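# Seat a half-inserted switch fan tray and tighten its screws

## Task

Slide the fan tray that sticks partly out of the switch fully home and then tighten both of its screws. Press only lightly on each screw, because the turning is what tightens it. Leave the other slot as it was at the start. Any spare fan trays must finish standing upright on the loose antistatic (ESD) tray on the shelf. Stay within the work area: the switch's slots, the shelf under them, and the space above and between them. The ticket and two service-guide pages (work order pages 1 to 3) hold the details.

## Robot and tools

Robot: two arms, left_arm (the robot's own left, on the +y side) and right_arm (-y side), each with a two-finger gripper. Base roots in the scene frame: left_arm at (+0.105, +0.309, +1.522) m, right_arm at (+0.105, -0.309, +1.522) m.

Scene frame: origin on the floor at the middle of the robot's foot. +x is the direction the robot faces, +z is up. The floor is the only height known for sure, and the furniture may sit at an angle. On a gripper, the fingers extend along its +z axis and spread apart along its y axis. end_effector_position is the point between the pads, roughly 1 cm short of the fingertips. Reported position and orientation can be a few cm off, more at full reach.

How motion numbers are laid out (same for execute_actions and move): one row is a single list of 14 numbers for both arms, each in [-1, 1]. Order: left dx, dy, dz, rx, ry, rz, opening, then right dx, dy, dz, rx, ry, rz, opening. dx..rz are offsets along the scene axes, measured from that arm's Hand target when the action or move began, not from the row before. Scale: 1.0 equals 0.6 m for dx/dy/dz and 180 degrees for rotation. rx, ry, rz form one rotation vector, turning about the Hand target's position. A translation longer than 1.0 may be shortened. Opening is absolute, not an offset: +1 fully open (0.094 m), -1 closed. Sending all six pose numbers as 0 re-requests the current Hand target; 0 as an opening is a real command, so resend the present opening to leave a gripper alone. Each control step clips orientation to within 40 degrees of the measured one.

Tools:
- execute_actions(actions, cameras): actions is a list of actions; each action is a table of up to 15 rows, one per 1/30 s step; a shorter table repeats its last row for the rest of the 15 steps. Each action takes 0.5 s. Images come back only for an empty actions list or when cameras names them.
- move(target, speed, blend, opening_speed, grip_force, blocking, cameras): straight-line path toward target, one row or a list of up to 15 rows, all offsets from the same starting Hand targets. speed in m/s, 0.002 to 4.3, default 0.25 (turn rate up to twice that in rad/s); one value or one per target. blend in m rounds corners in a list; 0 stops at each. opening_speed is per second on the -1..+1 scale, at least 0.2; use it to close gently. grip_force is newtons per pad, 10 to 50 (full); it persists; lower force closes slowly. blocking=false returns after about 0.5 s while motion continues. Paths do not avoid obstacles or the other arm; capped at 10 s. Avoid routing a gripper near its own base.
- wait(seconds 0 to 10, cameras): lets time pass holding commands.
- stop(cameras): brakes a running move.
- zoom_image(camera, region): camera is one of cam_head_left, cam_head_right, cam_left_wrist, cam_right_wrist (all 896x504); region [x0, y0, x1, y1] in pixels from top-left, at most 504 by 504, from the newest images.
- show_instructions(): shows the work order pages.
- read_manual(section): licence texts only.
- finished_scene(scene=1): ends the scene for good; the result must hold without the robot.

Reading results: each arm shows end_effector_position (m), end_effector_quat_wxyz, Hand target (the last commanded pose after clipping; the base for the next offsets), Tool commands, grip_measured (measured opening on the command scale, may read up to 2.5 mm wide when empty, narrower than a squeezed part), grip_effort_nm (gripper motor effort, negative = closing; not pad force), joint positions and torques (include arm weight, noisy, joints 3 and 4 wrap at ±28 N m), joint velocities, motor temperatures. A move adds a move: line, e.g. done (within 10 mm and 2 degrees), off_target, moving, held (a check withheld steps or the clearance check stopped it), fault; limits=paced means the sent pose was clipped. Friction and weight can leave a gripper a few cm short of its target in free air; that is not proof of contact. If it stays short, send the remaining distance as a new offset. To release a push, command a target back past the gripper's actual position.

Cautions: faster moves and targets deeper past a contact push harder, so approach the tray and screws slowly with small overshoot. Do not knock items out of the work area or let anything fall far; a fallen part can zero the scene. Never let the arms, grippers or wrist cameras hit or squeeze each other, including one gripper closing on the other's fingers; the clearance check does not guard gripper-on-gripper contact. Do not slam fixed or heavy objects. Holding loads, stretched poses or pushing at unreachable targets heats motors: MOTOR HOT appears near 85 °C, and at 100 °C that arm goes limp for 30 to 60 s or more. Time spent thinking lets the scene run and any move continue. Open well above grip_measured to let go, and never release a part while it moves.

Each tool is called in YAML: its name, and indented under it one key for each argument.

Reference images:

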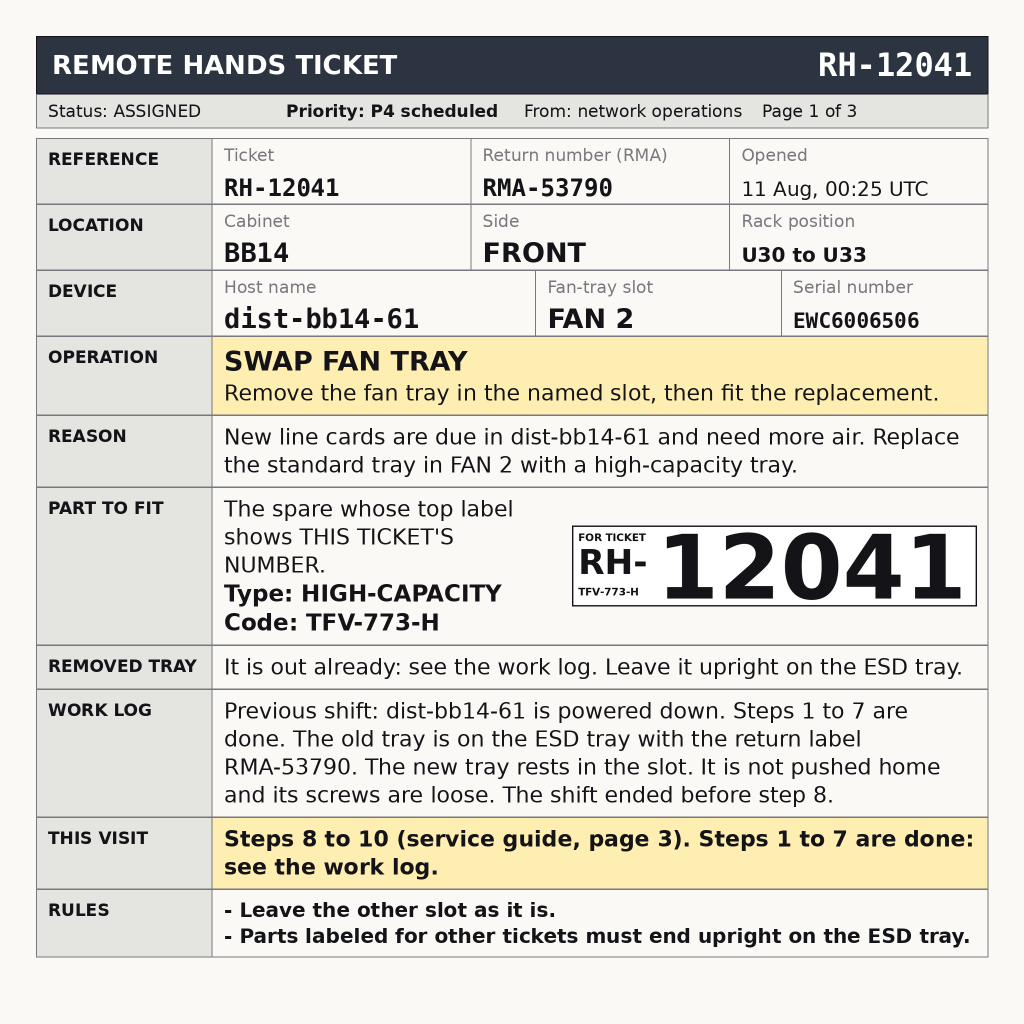

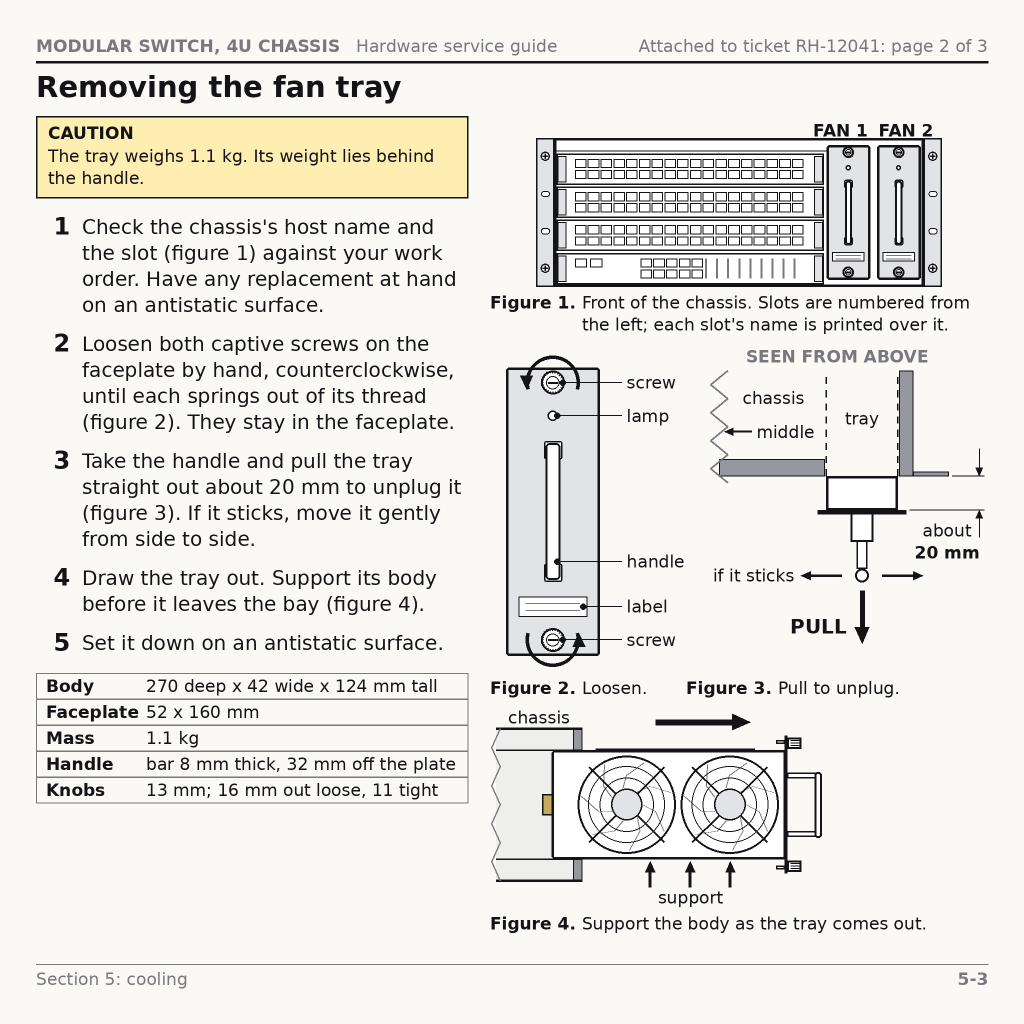

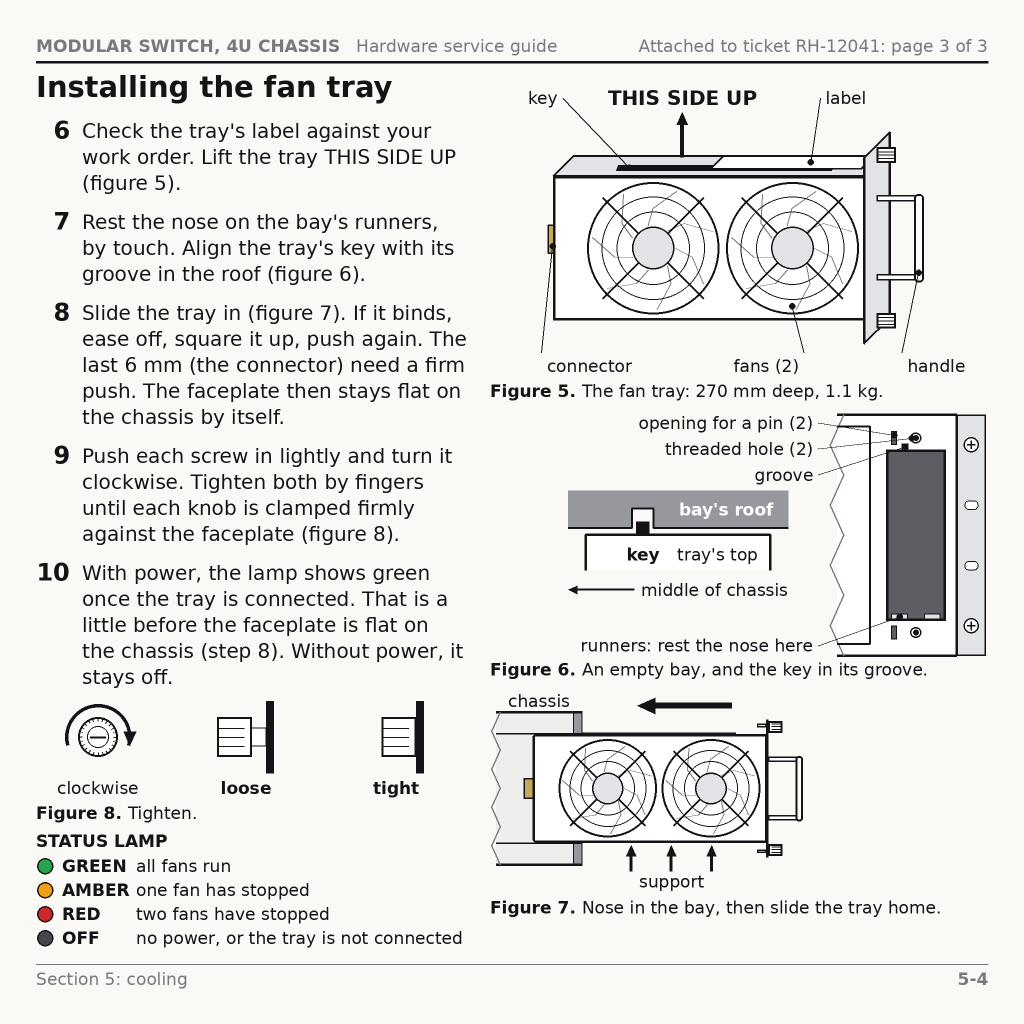

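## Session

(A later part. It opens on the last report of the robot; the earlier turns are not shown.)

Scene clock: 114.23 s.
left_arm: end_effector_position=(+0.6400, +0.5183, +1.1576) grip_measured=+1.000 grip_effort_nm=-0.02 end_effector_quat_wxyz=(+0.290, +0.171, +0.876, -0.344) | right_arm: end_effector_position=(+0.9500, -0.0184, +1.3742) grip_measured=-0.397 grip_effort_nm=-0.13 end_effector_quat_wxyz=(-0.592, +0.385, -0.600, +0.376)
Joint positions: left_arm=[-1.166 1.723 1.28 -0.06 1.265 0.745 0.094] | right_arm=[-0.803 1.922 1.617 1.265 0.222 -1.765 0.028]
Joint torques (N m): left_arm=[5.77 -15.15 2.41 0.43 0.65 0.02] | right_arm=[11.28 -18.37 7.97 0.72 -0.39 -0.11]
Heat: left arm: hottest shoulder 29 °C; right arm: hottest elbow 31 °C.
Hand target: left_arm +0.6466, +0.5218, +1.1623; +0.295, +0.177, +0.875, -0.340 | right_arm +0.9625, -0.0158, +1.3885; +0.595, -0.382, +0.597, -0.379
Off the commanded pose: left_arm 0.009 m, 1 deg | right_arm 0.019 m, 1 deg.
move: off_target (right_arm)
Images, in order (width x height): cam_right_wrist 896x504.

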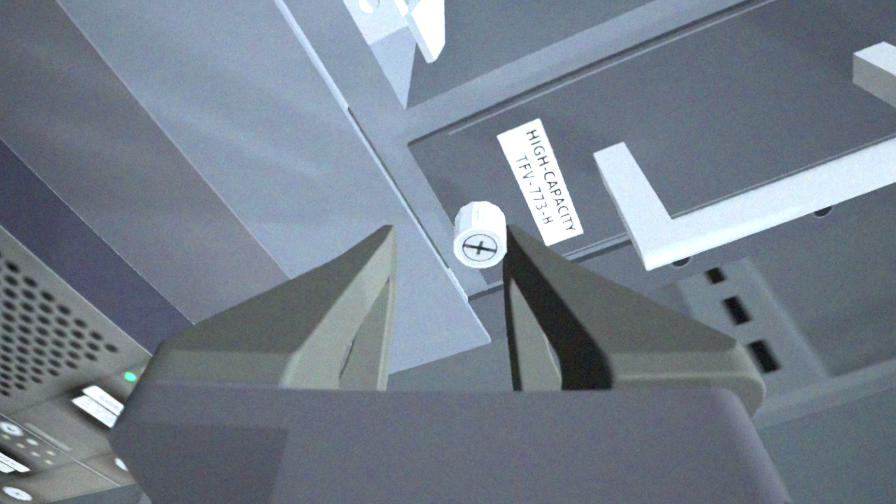

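move:
  target: [0,0,0,0,0,0,1,0.0,-0.003,0.005,0,0,0,-0.2]
  speed: 0.08
  cameras: ["cam_right_wrist"]

Scene clock: 115.43 s.
left_arm: end_effector_position=(+0.6400, +0.5183, +1.1576) grip_measured=+1.000 grip_effort_nm=-0.02 end_effector_quat_wxyz=(+0.290, +0.171, +0.876, -0.344) | right_arm: end_effector_position=(+0.9500, -0.0165, +1.3711) grip_measured=-0.203 grip_effort_nm=0.13 end_effector_quat_wxyz=(-0.589, +0.391, -0.601, +0.372)
Joint positions: left_arm=[-1.166 1.723 1.28 -0.06 1.265 0.745 0.094] | right_arm=[-0.803 1.922 1.618 1.249 0.223 -1.765 0.037]
Joint torques (N m): left_arm=[5.48 -15.38 2.51 0.34 0.64 0.04] | right_arm=[11.11 -18.78 7.17 1.21 -0.43 -0.12]
Heat: left arm: hottest shoulder 29 °C; right arm: hottest elbow 31 °C.
Hand target: left_arm +0.6466, +0.5218, +1.1623; +0.295, +0.177, +0.875, -0.340 | right_arm +0.9625, -0.0176, +1.3914; +0.595, -0.382, +0.597, -0.379
Off the commanded pose: left_arm 0.009 m, 1 deg | right_arm 0.024 m, 2 deg.
move: off_target (right_arm)
Images, in order (width x height): cam_right_wrist 896x504.

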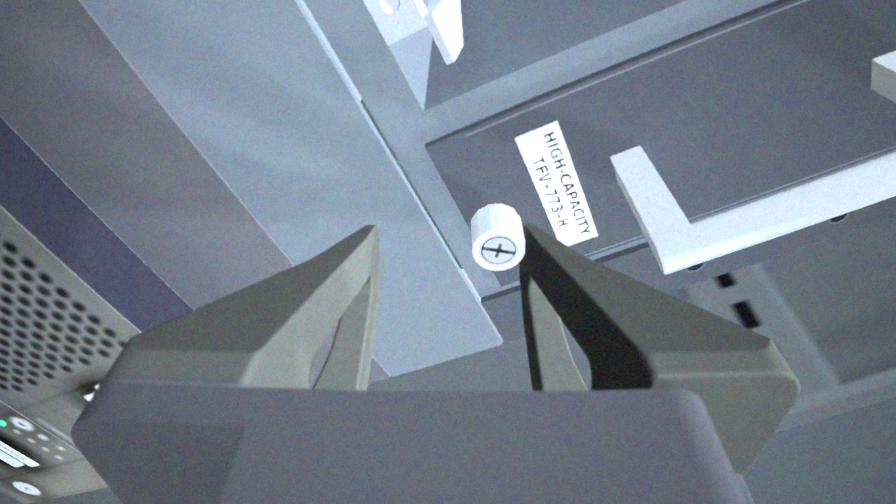

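move:
  target:
    - [0,0,0,0,0,0,1,-0.063,-0.004,-0.01,0,0,0,-0.4]
    - [0,0,0,0,0,0,1,-0.063,-0.008,-0.008,0.361,0,0,-0.4]
  speed: 0.4
  cameras: ["cam_right_wrist"]

Scene clock: 121.07 s.
left_arm: end_effector_position=(+0.6400, +0.5183, +1.1576) grip_measured=+1.000 grip_effort_nm=-0.02 end_effector_quat_wxyz=(+0.290, +0.171, +0.876, -0.344) | right_arm: end_effector_position=(+0.9215, -0.0211, +1.3673) grip_measured=-0.397 grip_effort_nm=-0.13 end_effector_quat_wxyz=(+0.697, -0.016, +0.717, -0.007)
Joint positions: left_arm=[-1.166 1.723 1.28 -0.06 1.265 0.745 0.094] | right_arm=[-0.802 1.904 1.522 1.327 0.223 -0.658 0.028]
Joint torques (N m): left_arm=[5.71 -15.27 2.44 0.39 0.65 0.06] | right_arm=[11.11 -18.08 4.1 2.22 -0.67 0]
Heat: left arm: hottest shoulder 29 °C; right arm: hottest elbow 31 °C.
Hand target: left_arm +0.6466, +0.5218, +1.1623; +0.295, +0.177, +0.875, -0.340 | right_arm +0.9246, -0.0223, +1.3864; +0.707, -0.003, +0.707, +0.001
Off the commanded pose: left_arm 0.009 m, 1 deg | right_arm 0.020 m, 2 deg.
move: off_target (right_arm)
Images, in order (width x height): cam_right_wrist 896x504.

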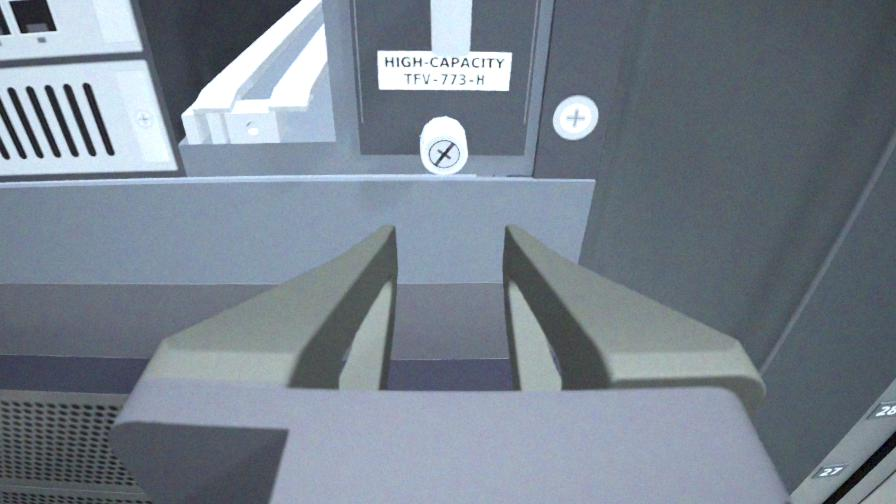

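move:
  target:
    - [0,0,0,0,0,0,1,-0.02,0,0.04,0,0,0,-0.4]
    - [0,0,0,0,0,0,1,-0.018,-0.003,-0.016,0,0,0,-0.4]
    - [0,0,0,0,0,0,1,0.03,-0.003,-0.016,0,0,0,-0.4]
  speed: 0.15
  cameras: ["cam_right_wrist"]

Scene clock: 125.30 s.
left_arm: end_effector_position=(+0.6400, +0.5183, +1.1576) grip_measured=+1.000 grip_effort_nm=-0.02 end_effector_quat_wxyz=(+0.290, +0.171, +0.876, -0.344) | right_arm: end_effector_position=(+0.9347, -0.0197, +1.3815) grip_measured=-0.397 grip_effort_nm=-0.13 end_effector_quat_wxyz=(+0.704, -0.008, +0.710, +0.003)
Joint positions: left_arm=[-1.166 1.723 1.28 -0.06 1.265 0.745 0.094] | right_arm=[-0.795 1.895 1.553 1.305 0.214 -0.643 0.028]
Joint torques (N m): left_arm=[5.66 -14.86 2.39 0.28 0.66 0.04] | right_arm=[9.35 -15.44 7.49 1.42 -0.64 0.03]
Heat: left arm: hottest shoulder 29 °C; right arm: hottest elbow 31 °C.
Hand target: left_arm +0.6466, +0.5218, +1.1623; +0.295, +0.177, +0.875, -0.340 | right_arm +0.9427, -0.0243, +1.3767; +0.707, -0.003, +0.708, +0.001
Off the commanded pose: left_arm 0.009 m, 1 deg | right_arm 0.010 m, 1 deg.
move: done
Images, in order (width x height): cam_right_wrist 896x504.

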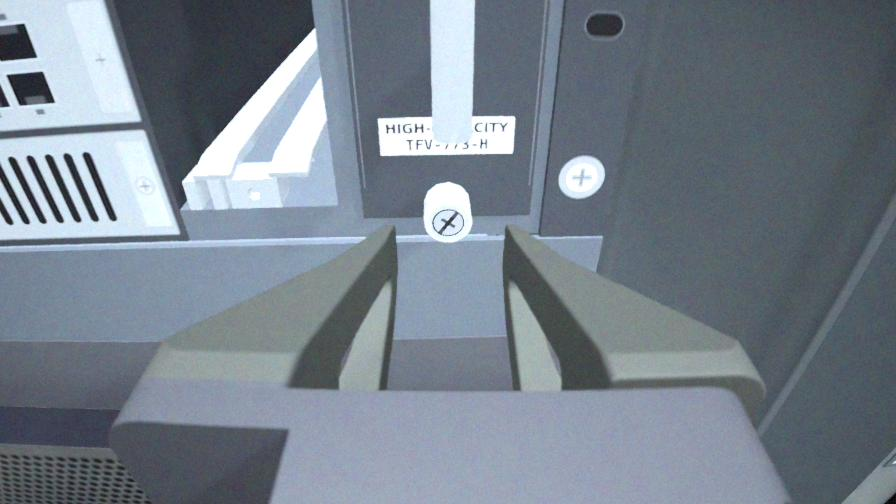

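move:
  target: [0,0,0,0,0,0,1,0.0375,0,0,0,0,0,-0.4]
  speed: 0.06
  cameras: ["cam_right_wrist"]

Scene clock: 127.43 s.
left_arm: end_effector_position=(+0.6400, +0.5183, +1.1576) grip_measured=+1.000 grip_effort_nm=-0.02 end_effector_quat_wxyz=(+0.290, +0.171, +0.876, -0.344) | right_arm: end_effector_position=(+0.9569, -0.0189, +1.3822) grip_measured=-0.397 grip_effort_nm=-0.13 end_effector_quat_wxyz=(+0.704, -0.008, +0.710, +0.003)
Joint positions: left_arm=[-1.166 1.723 1.28 -0.06 1.265 0.745 0.094] | right_arm=[-0.802 1.911 1.627 1.245 0.209 -0.637 0.028]
Joint torques (N m): left_arm=[5.36 -15.09 2.39 0.32 0.64 0.02] | right_arm=[9.58 -16.21 7.98 1.46 -0.67 0.03]
Heat: left arm: hottest shoulder 29 °C; right arm: hottest elbow 31 °C.
Hand target: left_arm +0.6466, +0.5218, +1.1623; +0.295, +0.177, +0.875, -0.340 | right_arm +0.9653, -0.0243, +1.3771; +0.707, -0.002, +0.707, +0.001
Off the commanded pose: left_arm 0.009 m, 1 deg | right_arm 0.011 m, 1 deg.
move: off_target (right_arm)
Images, in order (width x height): cam_right_wrist 896x504.

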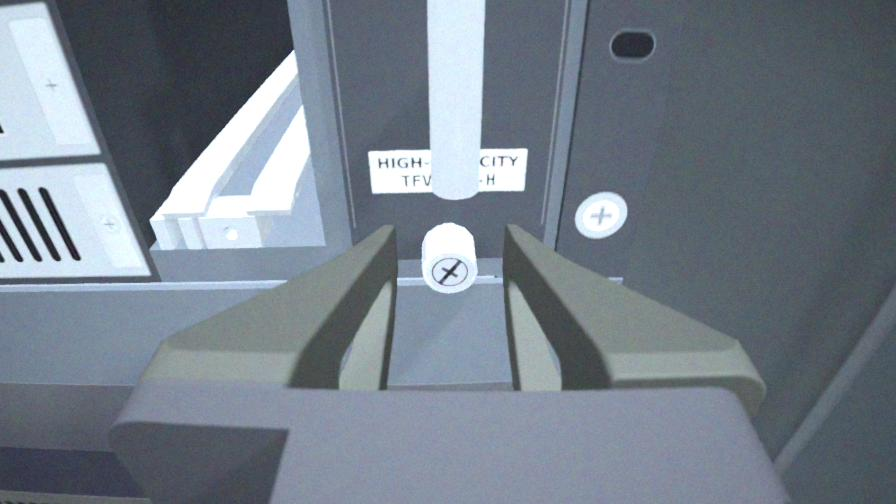

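Aligned. Close on the knob.

move:
  target: [0,0,0,0,0,0,1,0,0,0,0,0,0,-0.82]
  opening_speed: 0.5
  cameras: ["cam_right_wrist"]

Scene clock: 128.93 s.
left_arm: end_effector_position=(+0.6400, +0.5183, +1.1576) grip_measured=+1.000 grip_effort_nm=-0.02 end_effector_quat_wxyz=(+0.290, +0.171, +0.876, -0.344) | right_arm: end_effector_position=(+0.9569, -0.0188, +1.3822) grip_measured=-0.756 grip_effort_nm=-0.96 end_effector_quat_wxyz=(+0.704, -0.008, +0.710, +0.004)
Joint positions: left_arm=[-1.166 1.723 1.28 -0.06 1.265 0.745 0.094] | right_arm=[-0.802 1.911 1.627 1.244 0.209 -0.637 0.011]
Joint torques (N m): left_arm=[5.6 -15.03 2.47 0.38 0.64 0.03] | right_arm=[9.41 -16.03 8.02 1.39 -0.64 0]
Heat: left arm: hottest shoulder 29 °C; right arm: hottest elbow 31 °C.
Hand target: left_arm +0.6466, +0.5218, +1.1623; +0.295, +0.177, +0.875, -0.340 | right_arm +0.9653, -0.0244, +1.3771; +0.707, -0.002, +0.707, +0.001
Off the commanded pose: left_arm 0.009 m, 1 deg | right_arm 0.011 m, 1 deg.
move: off_target (right_arm)
Images, in order (width x height): cam_right_wrist 896x504.

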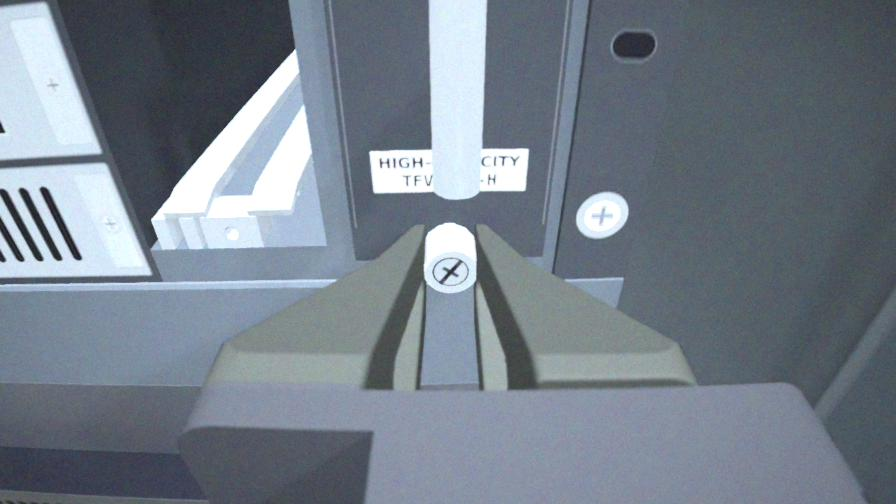

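move:
  target: [0,0,0,0,0,0,1,0.012,0,0,0.8,0,0,-0.82]
  speed: 0.5
  cameras: ["cam_right_wrist"]

Scene clock: 133.27 s.
left_arm: end_effector_position=(+0.6400, +0.5183, +1.1576) grip_measured=+1.000 grip_effort_nm=-0.02 end_effector_quat_wxyz=(+0.290, +0.171, +0.876, -0.344) | right_arm: end_effector_position=(+0.9594, -0.0184, +1.3838) grip_measured=-0.758 grip_effort_nm=-1.03 end_effector_quat_wxyz=(+0.217, +0.669, +0.226, +0.674)
Joint positions: left_arm=[-1.166 1.723 1.28 -0.06 1.265 0.745 0.094] | right_arm=[-0.802 1.916 1.639 1.248 0.204 1.873 0.011]
Joint torques (N m): left_arm=[5.48 -15.15 2.41 0.28 0.66 0.04] | right_arm=[9.29 -16.21 9.54 0.85 -0.26 0.03]
Heat: left arm: hottest shoulder 29 °C; right arm: hottest elbow 31 °C.
Hand target: left_arm +0.6466, +0.5218, +1.1623; +0.295, +0.177, +0.875, -0.340 | right_arm +0.9726, -0.0244, +1.3771; +0.221, +0.672, +0.218, +0.673
Off the commanded pose: left_arm 0.009 m, 1 deg | right_arm 0.016 m, 1 deg.
move: off_target (right_arm)
Images, in order (width x height): cam_right_wrist 896x504.

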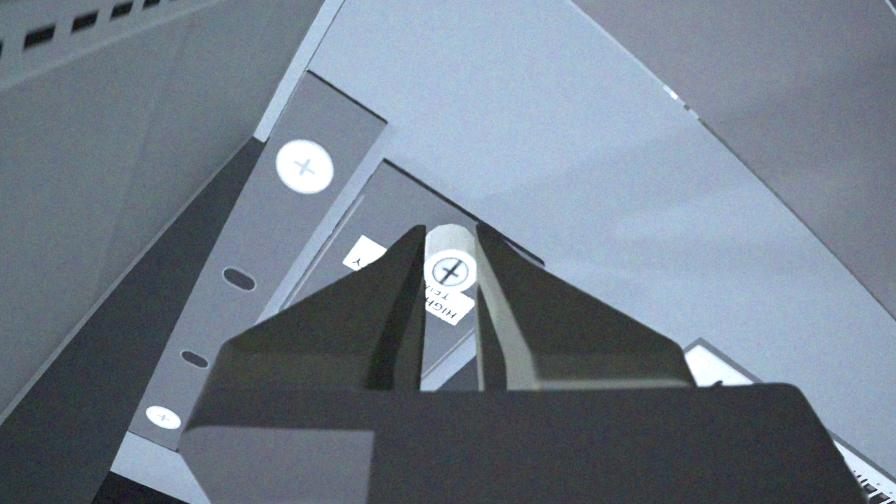

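move:
  target:
    - [0,0,0,0,0,0,1,0,0,0,0,0,0,-0.55]
    - [0,0,0,0,0,0,1,-0.005,0,0,-0.49,0,0,-0.55]
    - [0,0,0,0,0,0,1,-0.005,0,0,-0.976,0,0,-0.55]
    - [0,0,0,0,0,0,1,-0.005,0,0,-0.976,0,0,-0.82]
  speed: 0.7
  blend: [0,0.02,0,0]
  cameras: ["cam_right_wrist"]

Scene clock: 139.93 s.
left_arm: end_effector_position=(+0.6400, +0.5183, +1.1576) grip_measured=+1.000 grip_effort_nm=-0.02 end_effector_quat_wxyz=(+0.290, +0.171, +0.876, -0.344) | right_arm: end_effector_position=(+0.9608, -0.0224, +1.3765) grip_measured=-0.759 grip_effort_nm=-1.01 end_effector_quat_wxyz=(-0.679, +0.188, -0.686, +0.183)
Joint positions: left_arm=[-1.166 1.723 1.28 -0.06 1.265 0.745 0.094] | right_arm=[-0.81 1.922 1.645 1.241 0.217 -1.155 0.011]
Joint torques (N m): left_arm=[5.83 -14.68 2.48 0.36 0.66 0.02] | right_arm=[9.93 -16.67 7.82 1.13 -0.91 -0.21]
Heat: left arm: hottest shoulder 29 °C; right arm: hottest elbow 31 °C.
Hand target: left_arm +0.6466, +0.5218, +1.1623; +0.295, +0.177, +0.875, -0.340 | right_arm +0.9694, -0.0241, +1.3769; +0.679, -0.195, +0.681, -0.192
Off the commanded pose: left_arm 0.009 m, 1 deg | right_arm 0.009 m, 1 deg.
move: done; target 4's new opening was sent with right_arm's hand 0.011 m and 2 deg from that target
Images, in order (width x height): cam_right_wrist 896x504.

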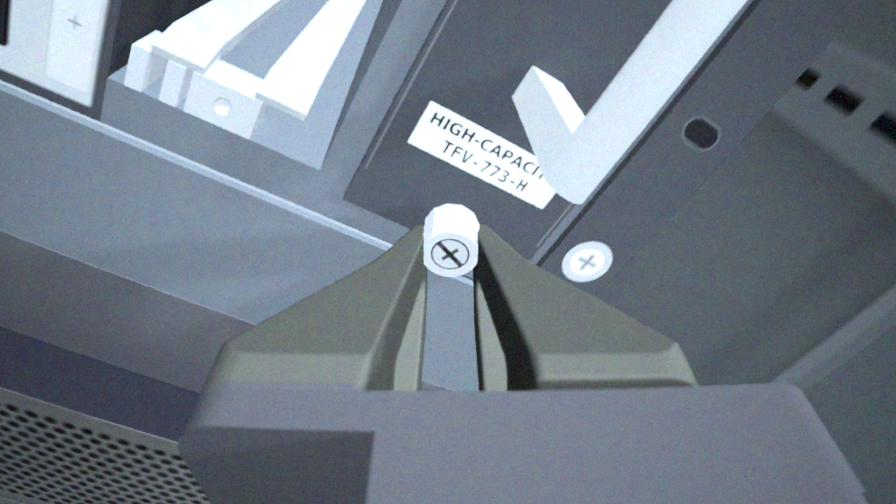

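move:
  target:
    - [0,0,0,0,0,0,1,0.004,0,0,0.49,0,0,-0.82]
    - [0,0,0,0,0,0,1,0.004,0,0,0.976,0,0,-0.82]
    - [0,0,0,0,0,0,1,-0.008,0,0,0.976,0,0,-0.55]
    - [0,0,0,0,0,0,1,-0.016,0,0,0.49,0,0,-0.55]
    - [0,0,0,0,0,0,1,-0.016,0,0,0,0,0,-0.55]
    - [0,0,0,0,0,0,1,-0.008,0,0,0,0,0,-0.82]
  speed: 0.9
  blend: [0.02,0,0,0.02,0,0]
  cameras: ["cam_right_wrist"]

Scene clock: 149.03 s.
left_arm: end_effector_position=(+0.6400, +0.5183, +1.1576) grip_measured=+1.000 grip_effort_nm=-0.02 end_effector_quat_wxyz=(+0.290, +0.171, +0.876, -0.344) | right_arm: end_effector_position=(+0.9559, -0.0237, +1.3675) grip_measured=-0.817 grip_effort_nm=-0.15 end_effector_quat_wxyz=(-0.673, +0.195, -0.689, +0.185)
Joint positions: left_arm=[-1.166 1.723 1.28 -0.06 1.265 0.745 0.094] | right_arm=[-0.816 1.925 1.632 1.242 0.218 -1.16 0.009]
Joint torques (N m): left_arm=[5.66 -15.03 2.44 0.39 0.66 0.04] | right_arm=[10.4 -17.55 7.3 1.62 -0.91 -0.18]
Motor temperatures (°C): left_arm=[26 30 28 27 26 24 28] | right_arm=[29 30 31 27 25 25 30]
Heat: left arm: hottest shoulder 30 °C; right arm: hottest elbow 31 °C.
Hand target: left_arm +0.6466, +0.5218, +1.1623; +0.295, +0.177, +0.875, -0.340 | right_arm +0.9647, -0.0242, +1.3770; +0.679, -0.195, +0.681, -0.192
Off the commanded pose: left_arm 0.009 m, 1 deg | right_arm 0.013 m, 1 deg.
move: off_target (right_arm); target 3's new opening was sent with right_arm's hand 0.017 m and 1 deg from that target; target 6's new opening was sent with right_arm's hand 0.013 m and 2 deg from that target
Images, in order (width x height): cam_right_wrist 896x504.

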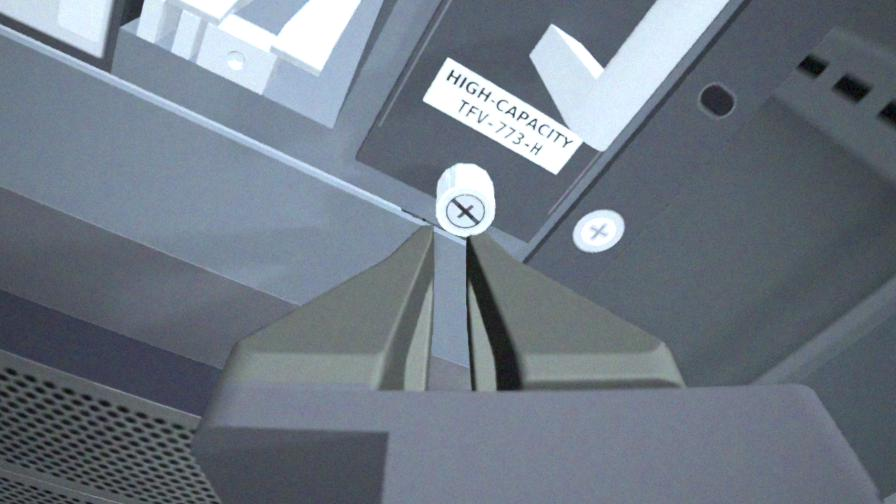

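move:
  target:
    - [0,0,0,0,0,0,1,0,0,0.0,0,0,0,-0.4]
    - [0,0,0,0,0,0,1,-0.055,0,0.0,0,0,0,-0.4]
    - [0,0,0,0,0,0,1,-0.07,0,0.06,0.166,0,0,-0.4]
    - [0,0,0,0,0,0,1,-0.07,0,-0.0005,0.166,0,0,-0.4]
    - [0,0,0,0,0,0,1,-0.038,0,-0.0005,0.166,0,0,-0.4]
  speed: 0.2
  cameras: ["cam_right_wrist"]

Scene clock: 155.40 s.
left_arm: end_effector_position=(+0.6400, +0.5183, +1.1576) grip_measured=+1.000 grip_effort_nm=-0.02 end_effector_quat_wxyz=(+0.290, +0.171, +0.876, -0.344) | right_arm: end_effector_position=(+0.9345, -0.0201, +1.3828) grip_measured=-0.402 grip_effort_nm=0.13 end_effector_quat_wxyz=(+0.705, -0.018, +0.709, -0.009)
Joint positions: left_arm=[-1.166 1.723 1.28 -0.06 1.265 0.745 0.094] | right_arm=[-0.795 1.893 1.551 1.307 0.214 -0.675 0.028]
Joint torques (N m): left_arm=[5.6 -14.92 2.4 0.36 0.65 0.05] | right_arm=[8.94 -15.74 7.47 1.25 -0.66 0.05]
Heat: left arm: hottest shoulder 30 °C; right arm: hottest elbow 31 °C.
Hand target: left_arm +0.6466, +0.5218, +1.1623; +0.295, +0.177, +0.875, -0.340 | right_arm +0.9419, -0.0244, +1.3766; +0.707, -0.014, +0.707, -0.010
Off the commanded pose: left_arm 0.009 m, 1 deg | right_arm 0.010 m, 1 deg.
move: done
Images, in order (width x height): cam_right_wrist 896x504.

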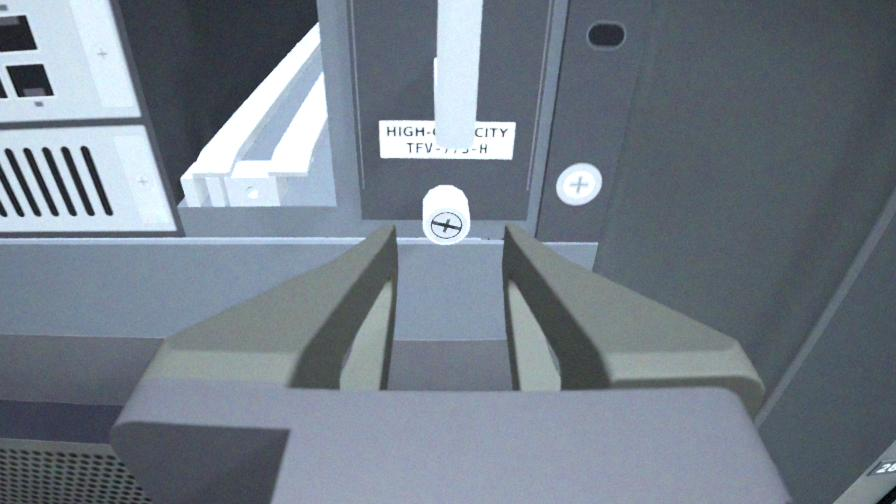

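move:
  target:
    - [0,0,0,0,0,0,1,0.039,0,0,0,0,0,-0.4]
    - [0,0,0,0,0,0,1,0.039,0,0,0,0,0,-0.82]
    - [0,0,0,0,0,0,1,0.058,0.004,0.013,0.4,0,0,-0.82]
    - [0,0,0,0,0,0,1,0.058,0.004,0.013,0.82,0,0,-0.82]
  speed: 0.5
  blend: [0,0,0.02,0]
  cameras: ["cam_right_wrist"]

Scene clock: 162.60 s.
left_arm: end_effector_position=(+0.6400, +0.5183, +1.1576) grip_measured=+1.000 grip_effort_nm=-0.02 end_effector_quat_wxyz=(+0.290, +0.171, +0.876, -0.344) | right_arm: end_effector_position=(+0.9595, -0.0170, +1.3845) grip_measured=-0.757 grip_effort_nm=-1.03 end_effector_quat_wxyz=(+0.210, +0.672, +0.219, +0.675)
Joint positions: left_arm=[-1.166 1.723 1.28 -0.06 1.265 0.745 0.094] | right_arm=[-0.799 1.916 1.641 1.245 0.209 1.891 0.011]
Joint torques (N m): left_arm=[5.77 -14.97 2.41 0.4 0.64 0.03] | right_arm=[9.88 -15.97 10.03 0.54 -0.25 0.08]
Heat: left arm: hottest shoulder 30 °C; right arm: hottest elbow 31 °C.
Hand target: left_arm +0.6466, +0.5218, +1.1623; +0.295, +0.177, +0.875, -0.340 | right_arm +0.9766, -0.0217, +1.3844; +0.210, +0.675, +0.207, +0.677
Off the commanded pose: left_arm 0.009 m, 1 deg | right_arm 0.018 m, 1 deg.
move: off_target (right_arm); target 2's new opening was sent with right_arm's hand 0.011 m and 1 deg from that target
Images, in order (width x height): cam_right_wrist 896x504.

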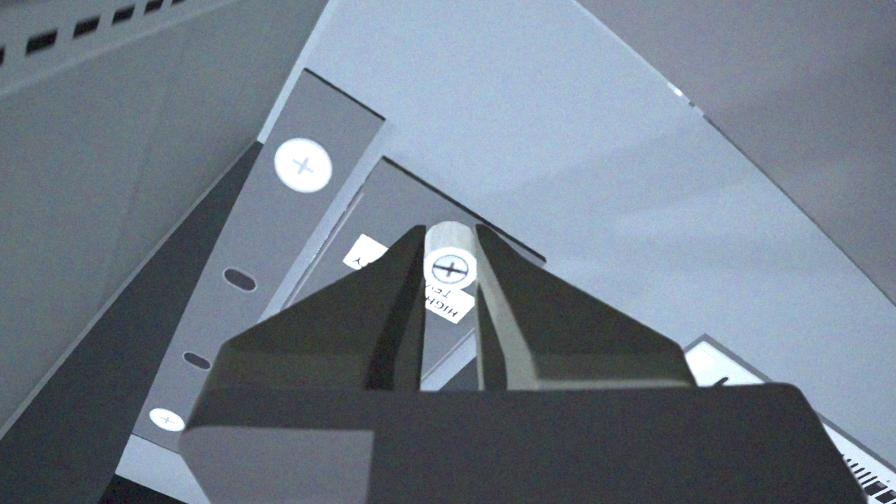

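move:
  target:
    - [0,0,0,0,0,0,1,-0.012,0,0,0,0,0,-0.55]
    - [0,0,0,0,0,0,1,-0.014,0,0,-0.49,0,0,-0.55]
    - [0,0,0,0,0,0,1,-0.014,0,0,-0.976,0,0,-0.55]
  speed: 0.7
  blend: [0,0.02,0]
  cameras: ["cam_right_wrist"]

Scene clock: 167.50 s.
left_arm: end_effector_position=(+0.6400, +0.5183, +1.1576) grip_measured=+1.000 grip_effort_nm=-0.02 end_effector_quat_wxyz=(+0.290, +0.171, +0.876, -0.344) | right_arm: end_effector_position=(+0.9603, -0.0174, +1.3779) grip_measured=-0.552 grip_effort_nm=0.10 end_effector_quat_wxyz=(-0.678, +0.183, -0.692, +0.170)
Joint positions: left_arm=[-1.166 1.723 1.28 -0.06 1.265 0.745 0.094] | right_arm=[-0.802 1.917 1.643 1.224 0.221 -1.132 0.021]
Joint torques (N m): left_arm=[5.66 -14.97 2.37 0.42 0.65 0.03] | right_arm=[10.4 -17.14 7.16 1.77 -0.78 -0.23]
Heat: left arm: hottest shoulder 30 °C; right arm: hottest elbow 32 °C.
Hand target: left_arm +0.6466, +0.5218, +1.1623; +0.295, +0.177, +0.875, -0.340 | right_arm +0.9681, -0.0218, +1.3844; +0.682, -0.184, +0.684, -0.181
Off the commanded pose: left_arm 0.009 m, 1 deg | right_arm 0.011 m, 2 deg.
move: off_target (right_arm)
Images, in order (width x height): cam_right_wrist 896x504.

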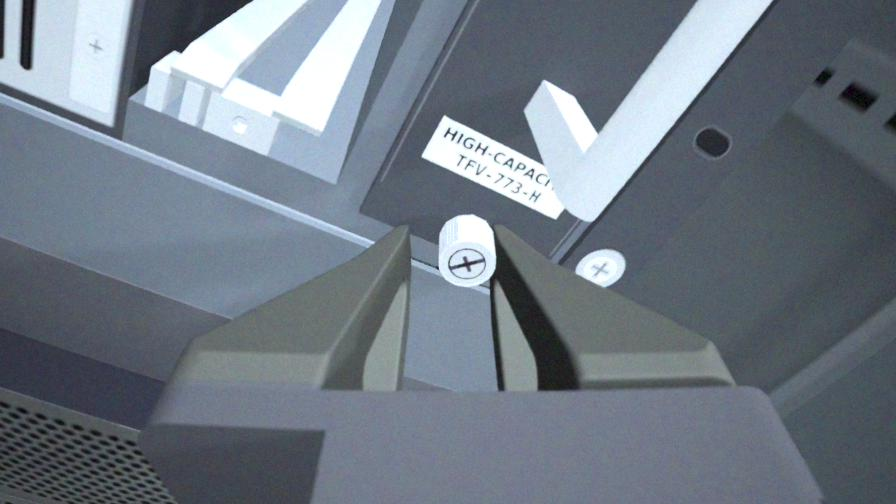

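move:
  target:
    - [0,0,0,0,0,0,1,0.0,0,0.006,0,0,0,-0.82]
    - [0,0,0,0,0,0,1,0.012,0,0.006,0.49,0,0,-0.82]
    - [0,0,0,0,0,0,1,0.012,0,0.006,0.98,0,0,-0.82]
  speed: 0.7
  blend: [0,0.02,0]
  cameras: ["cam_right_wrist"]

zoom_image:
  camera: "cam_right_wrist"
  region: [350, 180, 550, 330]

Scene clock: 172.80 s.
left_arm: end_effector_position=(+0.6400, +0.5183, +1.1576) grip_measured=+1.000 grip_effort_nm=-0.02 end_effector_quat_wxyz=(+0.290, +0.171, +0.876, -0.344) | right_arm: end_effector_position=(+0.9600, -0.0149, +1.3871) grip_measured=-0.756 grip_effort_nm=-1.03 end_effector_quat_wxyz=(+0.207, +0.673, +0.214, +0.677)
Joint positions: left_arm=[-1.166 1.723 1.28 -0.06 1.265 0.745 0.094] | right_arm=[-0.794 1.918 1.645 1.247 0.212 1.898 0.011]
Joint torques (N m): left_arm=[5.89 -15.09 2.37 0.34 0.65 0.06] | right_arm=[9.76 -16.67 8.88 0.47 -0.32 0.03]
Heat: left arm: hottest shoulder 30 °C; right arm: hottest elbow 32 °C.
Hand target: left_arm +0.6466, +0.5218, +1.1623; +0.295, +0.177, +0.875, -0.340 | right_arm +0.9755, -0.0218, +1.3882; +0.206, +0.676, +0.203, +0.678
Off the commanded pose: left_arm 0.009 m, 1 deg | right_arm 0.017 m, 1 deg.
move: off_target (right_arm)
Images, in order (width x height): cam_right_wrist 896x504.

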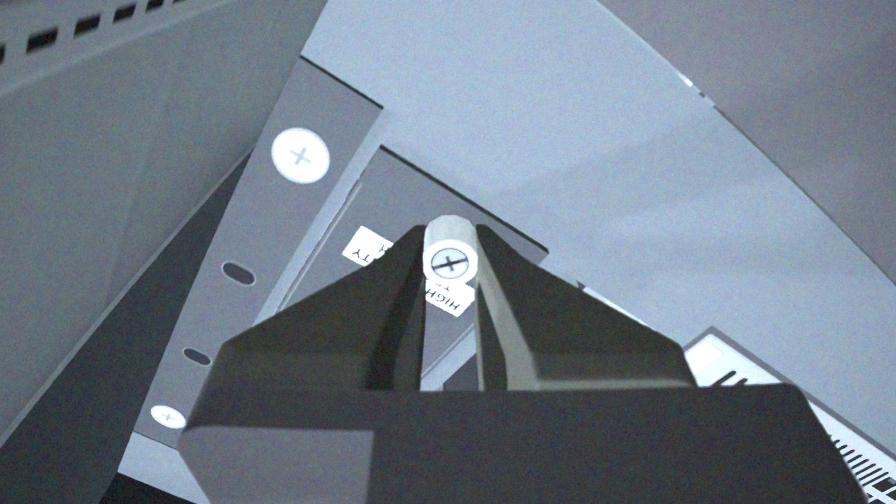

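Scaled by 2.520 from the camera's 896x504 image, which has a finer 1280x720 frame.

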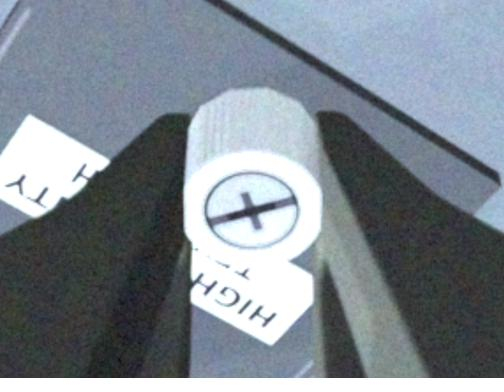

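move:
  target:
    - [0,0,0,0,0,0,1,-0.012,0,-0.003,0,0,0,-0.55]
    - [0,0,0,0,0,0,1,-0.014,0,-0.003,-0.49,0,0,-0.55]
    - [0,0,0,0,0,0,1,-0.014,0,-0.003,-0.98,0,0,-0.55]
    - [0,0,0,0,0,0,1,-0.010,0,0,-0.98,0,0,-0.82]
    - [0,0,0,0,0,0,1,-0.003,0,-0.004,-0.49,0,0,-0.82]
    - [0,0,0,0,0,0,1,-0.003,0,-0.004,0,0,0,-0.82]
  speed: 0.9
  blend: [0,0.02,0,0,0.02,0]
  cameras: ["cam_right_wrist"]

zoom_image:
  camera: "cam_right_wrist"
  region: [350, 180, 550, 330]

Scene clock: 181.87 s.
left_arm: end_effector_position=(+0.6400, +0.5183, +1.1576) grip_measured=+1.000 grip_effort_nm=-0.02 end_effector_quat_wxyz=(+0.290, +0.171, +0.876, -0.344) | right_arm: end_effector_position=(+0.9600, -0.0114, +1.3907) grip_measured=-0.781 grip_effort_nm=-1.03 end_effector_quat_wxyz=(+0.217, +0.665, +0.222, +0.679)
Joint positions: left_arm=[-1.166 1.723 1.28 -0.06 1.265 0.745 0.094] | right_arm=[-0.789 1.923 1.652 1.258 0.204 1.864 0.01]
Joint torques (N m): left_arm=[5.42 -14.8 2.43 0.36 0.64 0.04] | right_arm=[9 -17.14 8.14 0.25 0 0.4]
Heat: left arm: hottest shoulder 30 °C; right arm: hottest elbow 32 °C.
Hand target: left_arm +0.6466, +0.5218, +1.1623; +0.295, +0.177, +0.875, -0.340 | right_arm +0.9736, -0.0218, +1.3857; +0.206, +0.676, +0.203, +0.678
Off the commanded pose: left_arm 0.009 m, 1 deg | right_arm 0.018 m, 3 deg.
move: off_target (right_arm); target 4's new opening was sent with right_arm's hand 0.018 m and 2 deg from that target
Images, in order (width x height): cam_right_wrist 896x504.

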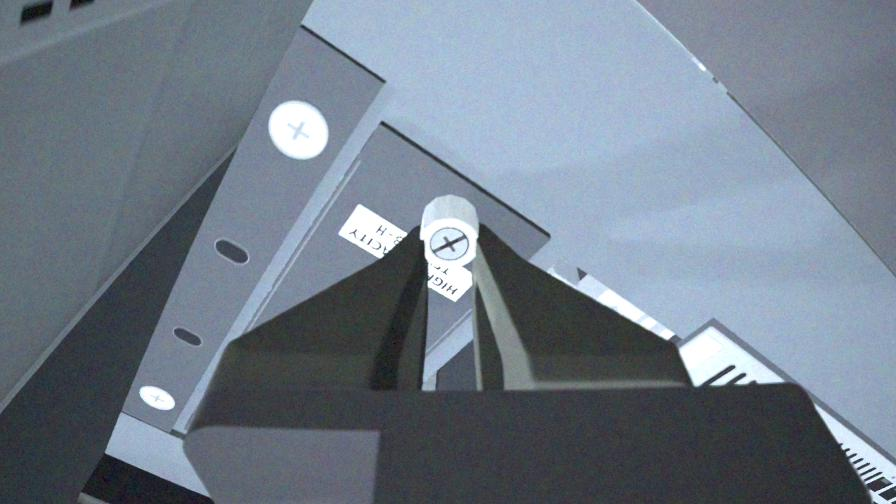

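Scaled by 2.520 from the camera's 896x504 image, which has a finer 1280x720 frame.

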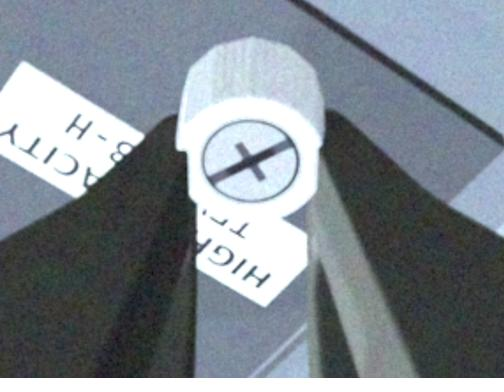

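move:
  target:
    - [0,0,0,0,0,0,1,-0.02,0,0,0,0,0,-0.5]
    - [0,0,0,0,0,0,1,-0.083,-0.004,0.0,-0.2,0,0,-0.5]
    - [0,0,0,0,0,0,1,-0.083,-0.004,0.045,-0.6,0,0,-0.5]
    - [0,0,0,0,0,0,1,-0.083,-0.004,-0.0152,-0.976,0,0,-0.5]
    - [0,0,0,0,0,0,1,-0.053,-0.004,-0.0152,-0.976,0,0,-0.5]
  speed: [0.3,0.5,0.5,0.5,0.2]
  blend: [0,0,0,0,0]
  cameras: ["cam_right_wrist"]

zoom_image:
  camera: "cam_right_wrist"
  region: [350, 130, 550, 280]

Scene clock: 191.27 s.
left_arm: end_effector_position=(+0.6400, +0.5183, +1.1576) grip_measured=+1.000 grip_effort_nm=-0.02 end_effector_quat_wxyz=(+0.290, +0.171, +0.876, -0.344) | right_arm: end_effector_position=(+0.9343, -0.0199, +1.3825) grip_measured=-0.502 grip_effort_nm=0.12 end_effector_quat_wxyz=(-0.684, +0.177, -0.688, +0.167)
Joint positions: left_arm=[-1.166 1.723 1.28 -0.06 1.265 0.745 0.094] | right_arm=[-0.794 1.893 1.551 1.306 0.217 -1.128 0.023]
Joint torques (N m): left_arm=[5.6 -14.74 2.45 0.39 0.65 0.03] | right_arm=[8.94 -15.5 7.53 1.47 -0.66 -0.12]
Heat: left arm: hottest shoulder 30 °C; right arm: hottest elbow 32 °C.
Hand target: left_arm +0.6466, +0.5218, +1.1623; +0.295, +0.177, +0.875, -0.340 | right_arm +0.9419, -0.0243, +1.3766; +0.683, -0.180, +0.685, -0.177
Off the commanded pose: left_arm 0.009 m, 1 deg | right_arm 0.010 m, 1 deg.
move: done
Images, in order (width x height): cam_right_wrist 896x504.

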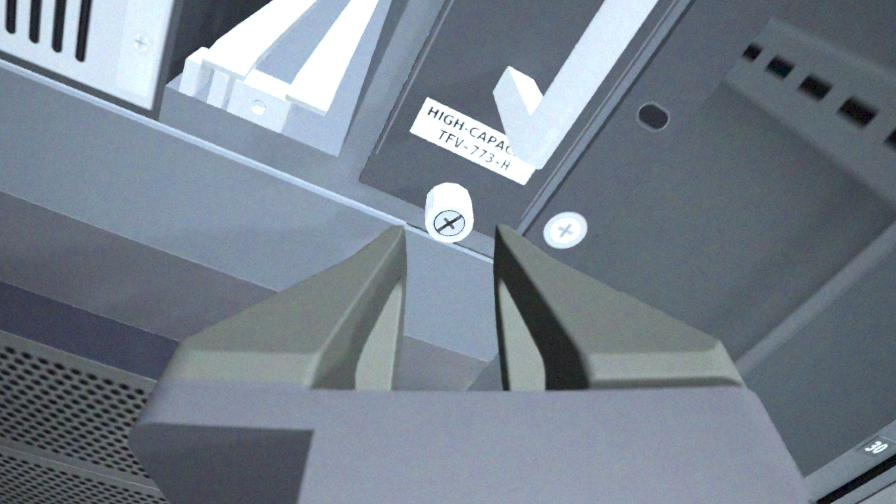

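Scaled by 2.520 from the camera's 896x504 image, which has a finer 1280x720 frame.

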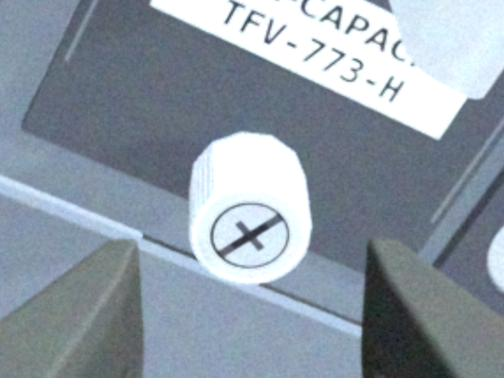

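move:
  target:
    - [0,0,0,0,0,0,1,0.029,0,0,0,0,0,-0.5]
    - [0,0,0,0,0,0,1,0.029,0,0,0,0,0,-0.85]
  speed: 0.1
  cameras: []

move:
  target: [0,0,0,0,0,0,1,0.035,0.002,0.01,0,0,0,-0.85]
  speed: 0.1
  cameras: ["cam_right_wrist"]

Scene clock: 194.93 s.
left_arm: end_effector_position=(+0.6400, +0.5183, +1.1576) grip_measured=+1.000 grip_effort_nm=-0.02 end_effector_quat_wxyz=(+0.290, +0.171, +0.876, -0.344) | right_arm: end_effector_position=(+0.9512, -0.0193, +1.3820) grip_measured=-0.769 grip_effort_nm=-1.03 end_effector_quat_wxyz=(-0.683, +0.179, -0.688, +0.168)
Joint positions: left_arm=[-1.166 1.723 1.28 -0.06 1.265 0.745 0.094] | right_arm=[-0.8 1.906 1.607 1.26 0.214 -1.128 0.011]
Joint torques (N m): left_arm=[5.54 -14.92 2.41 0.24 0.65 0.04] | right_arm=[9.29 -15.5 7.92 1.46 -0.66 -0.08]
Heat: left arm: hottest shoulder 30 °C; right arm: hottest elbow 32 °C.
Hand target: left_arm +0.6466, +0.5218, +1.1623; +0.295, +0.177, +0.875, -0.340 | right_arm +0.9593, -0.0244, +1.3766; +0.683, -0.180, +0.685, -0.177
Off the commanded pose: left_arm 0.009 m, 1 deg | right_arm 0.011 m, 1 deg.
move: off_target (right_arm); target 2's new opening was sent with right_arm's hand 0.011 m and 1 deg from that target
No camera images: "cameras" was empty.

Scene clock: 195.67 s.
left_arm: end_effector_position=(+0.6400, +0.5183, +1.1576) grip_measured=+1.000 grip_effort_nm=-0.02 end_effector_quat_wxyz=(+0.290, +0.171, +0.876, -0.344) | right_arm: end_effector_position=(+0.9539, -0.0185, +1.3817) grip_measured=-0.769 grip_effort_nm=-1.03 end_effector_quat_wxyz=(-0.682, +0.181, -0.689, +0.167)
Joint positions: left_arm=[-1.166 1.723 1.28 -0.06 1.265 0.745 0.094] | right_arm=[-0.8 1.907 1.616 1.247 0.215 -1.128 0.011]
Joint torques (N m): left_arm=[5.54 -15.03 2.36 0.36 0.66 0.06] | right_arm=[9.29 -15.68 12.14 -0.1 -0.72 -0.08]
Heat: left arm: hottest shoulder 30 °C; right arm: hottest elbow 32 °C.
Hand target: left_arm +0.6466, +0.5218, +1.1623; +0.295, +0.177, +0.875, -0.340 | right_arm +0.9803, -0.0231, +1.3826; +0.683, -0.180, +0.685, -0.177
Off the commanded pose: left_arm 0.009 m, 1 deg | right_arm 0.027 m, 1 deg.
move: off_target (right_arm)
Images, in order (width x height): cam_right_wrist 896x504.

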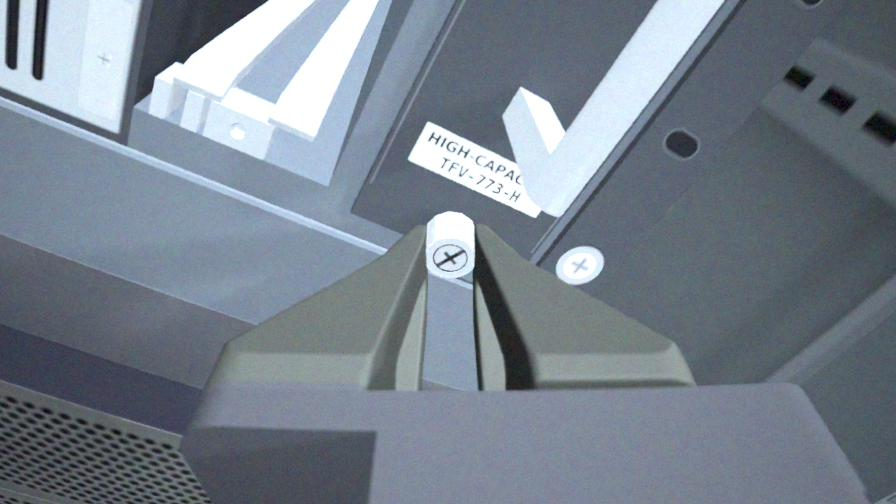

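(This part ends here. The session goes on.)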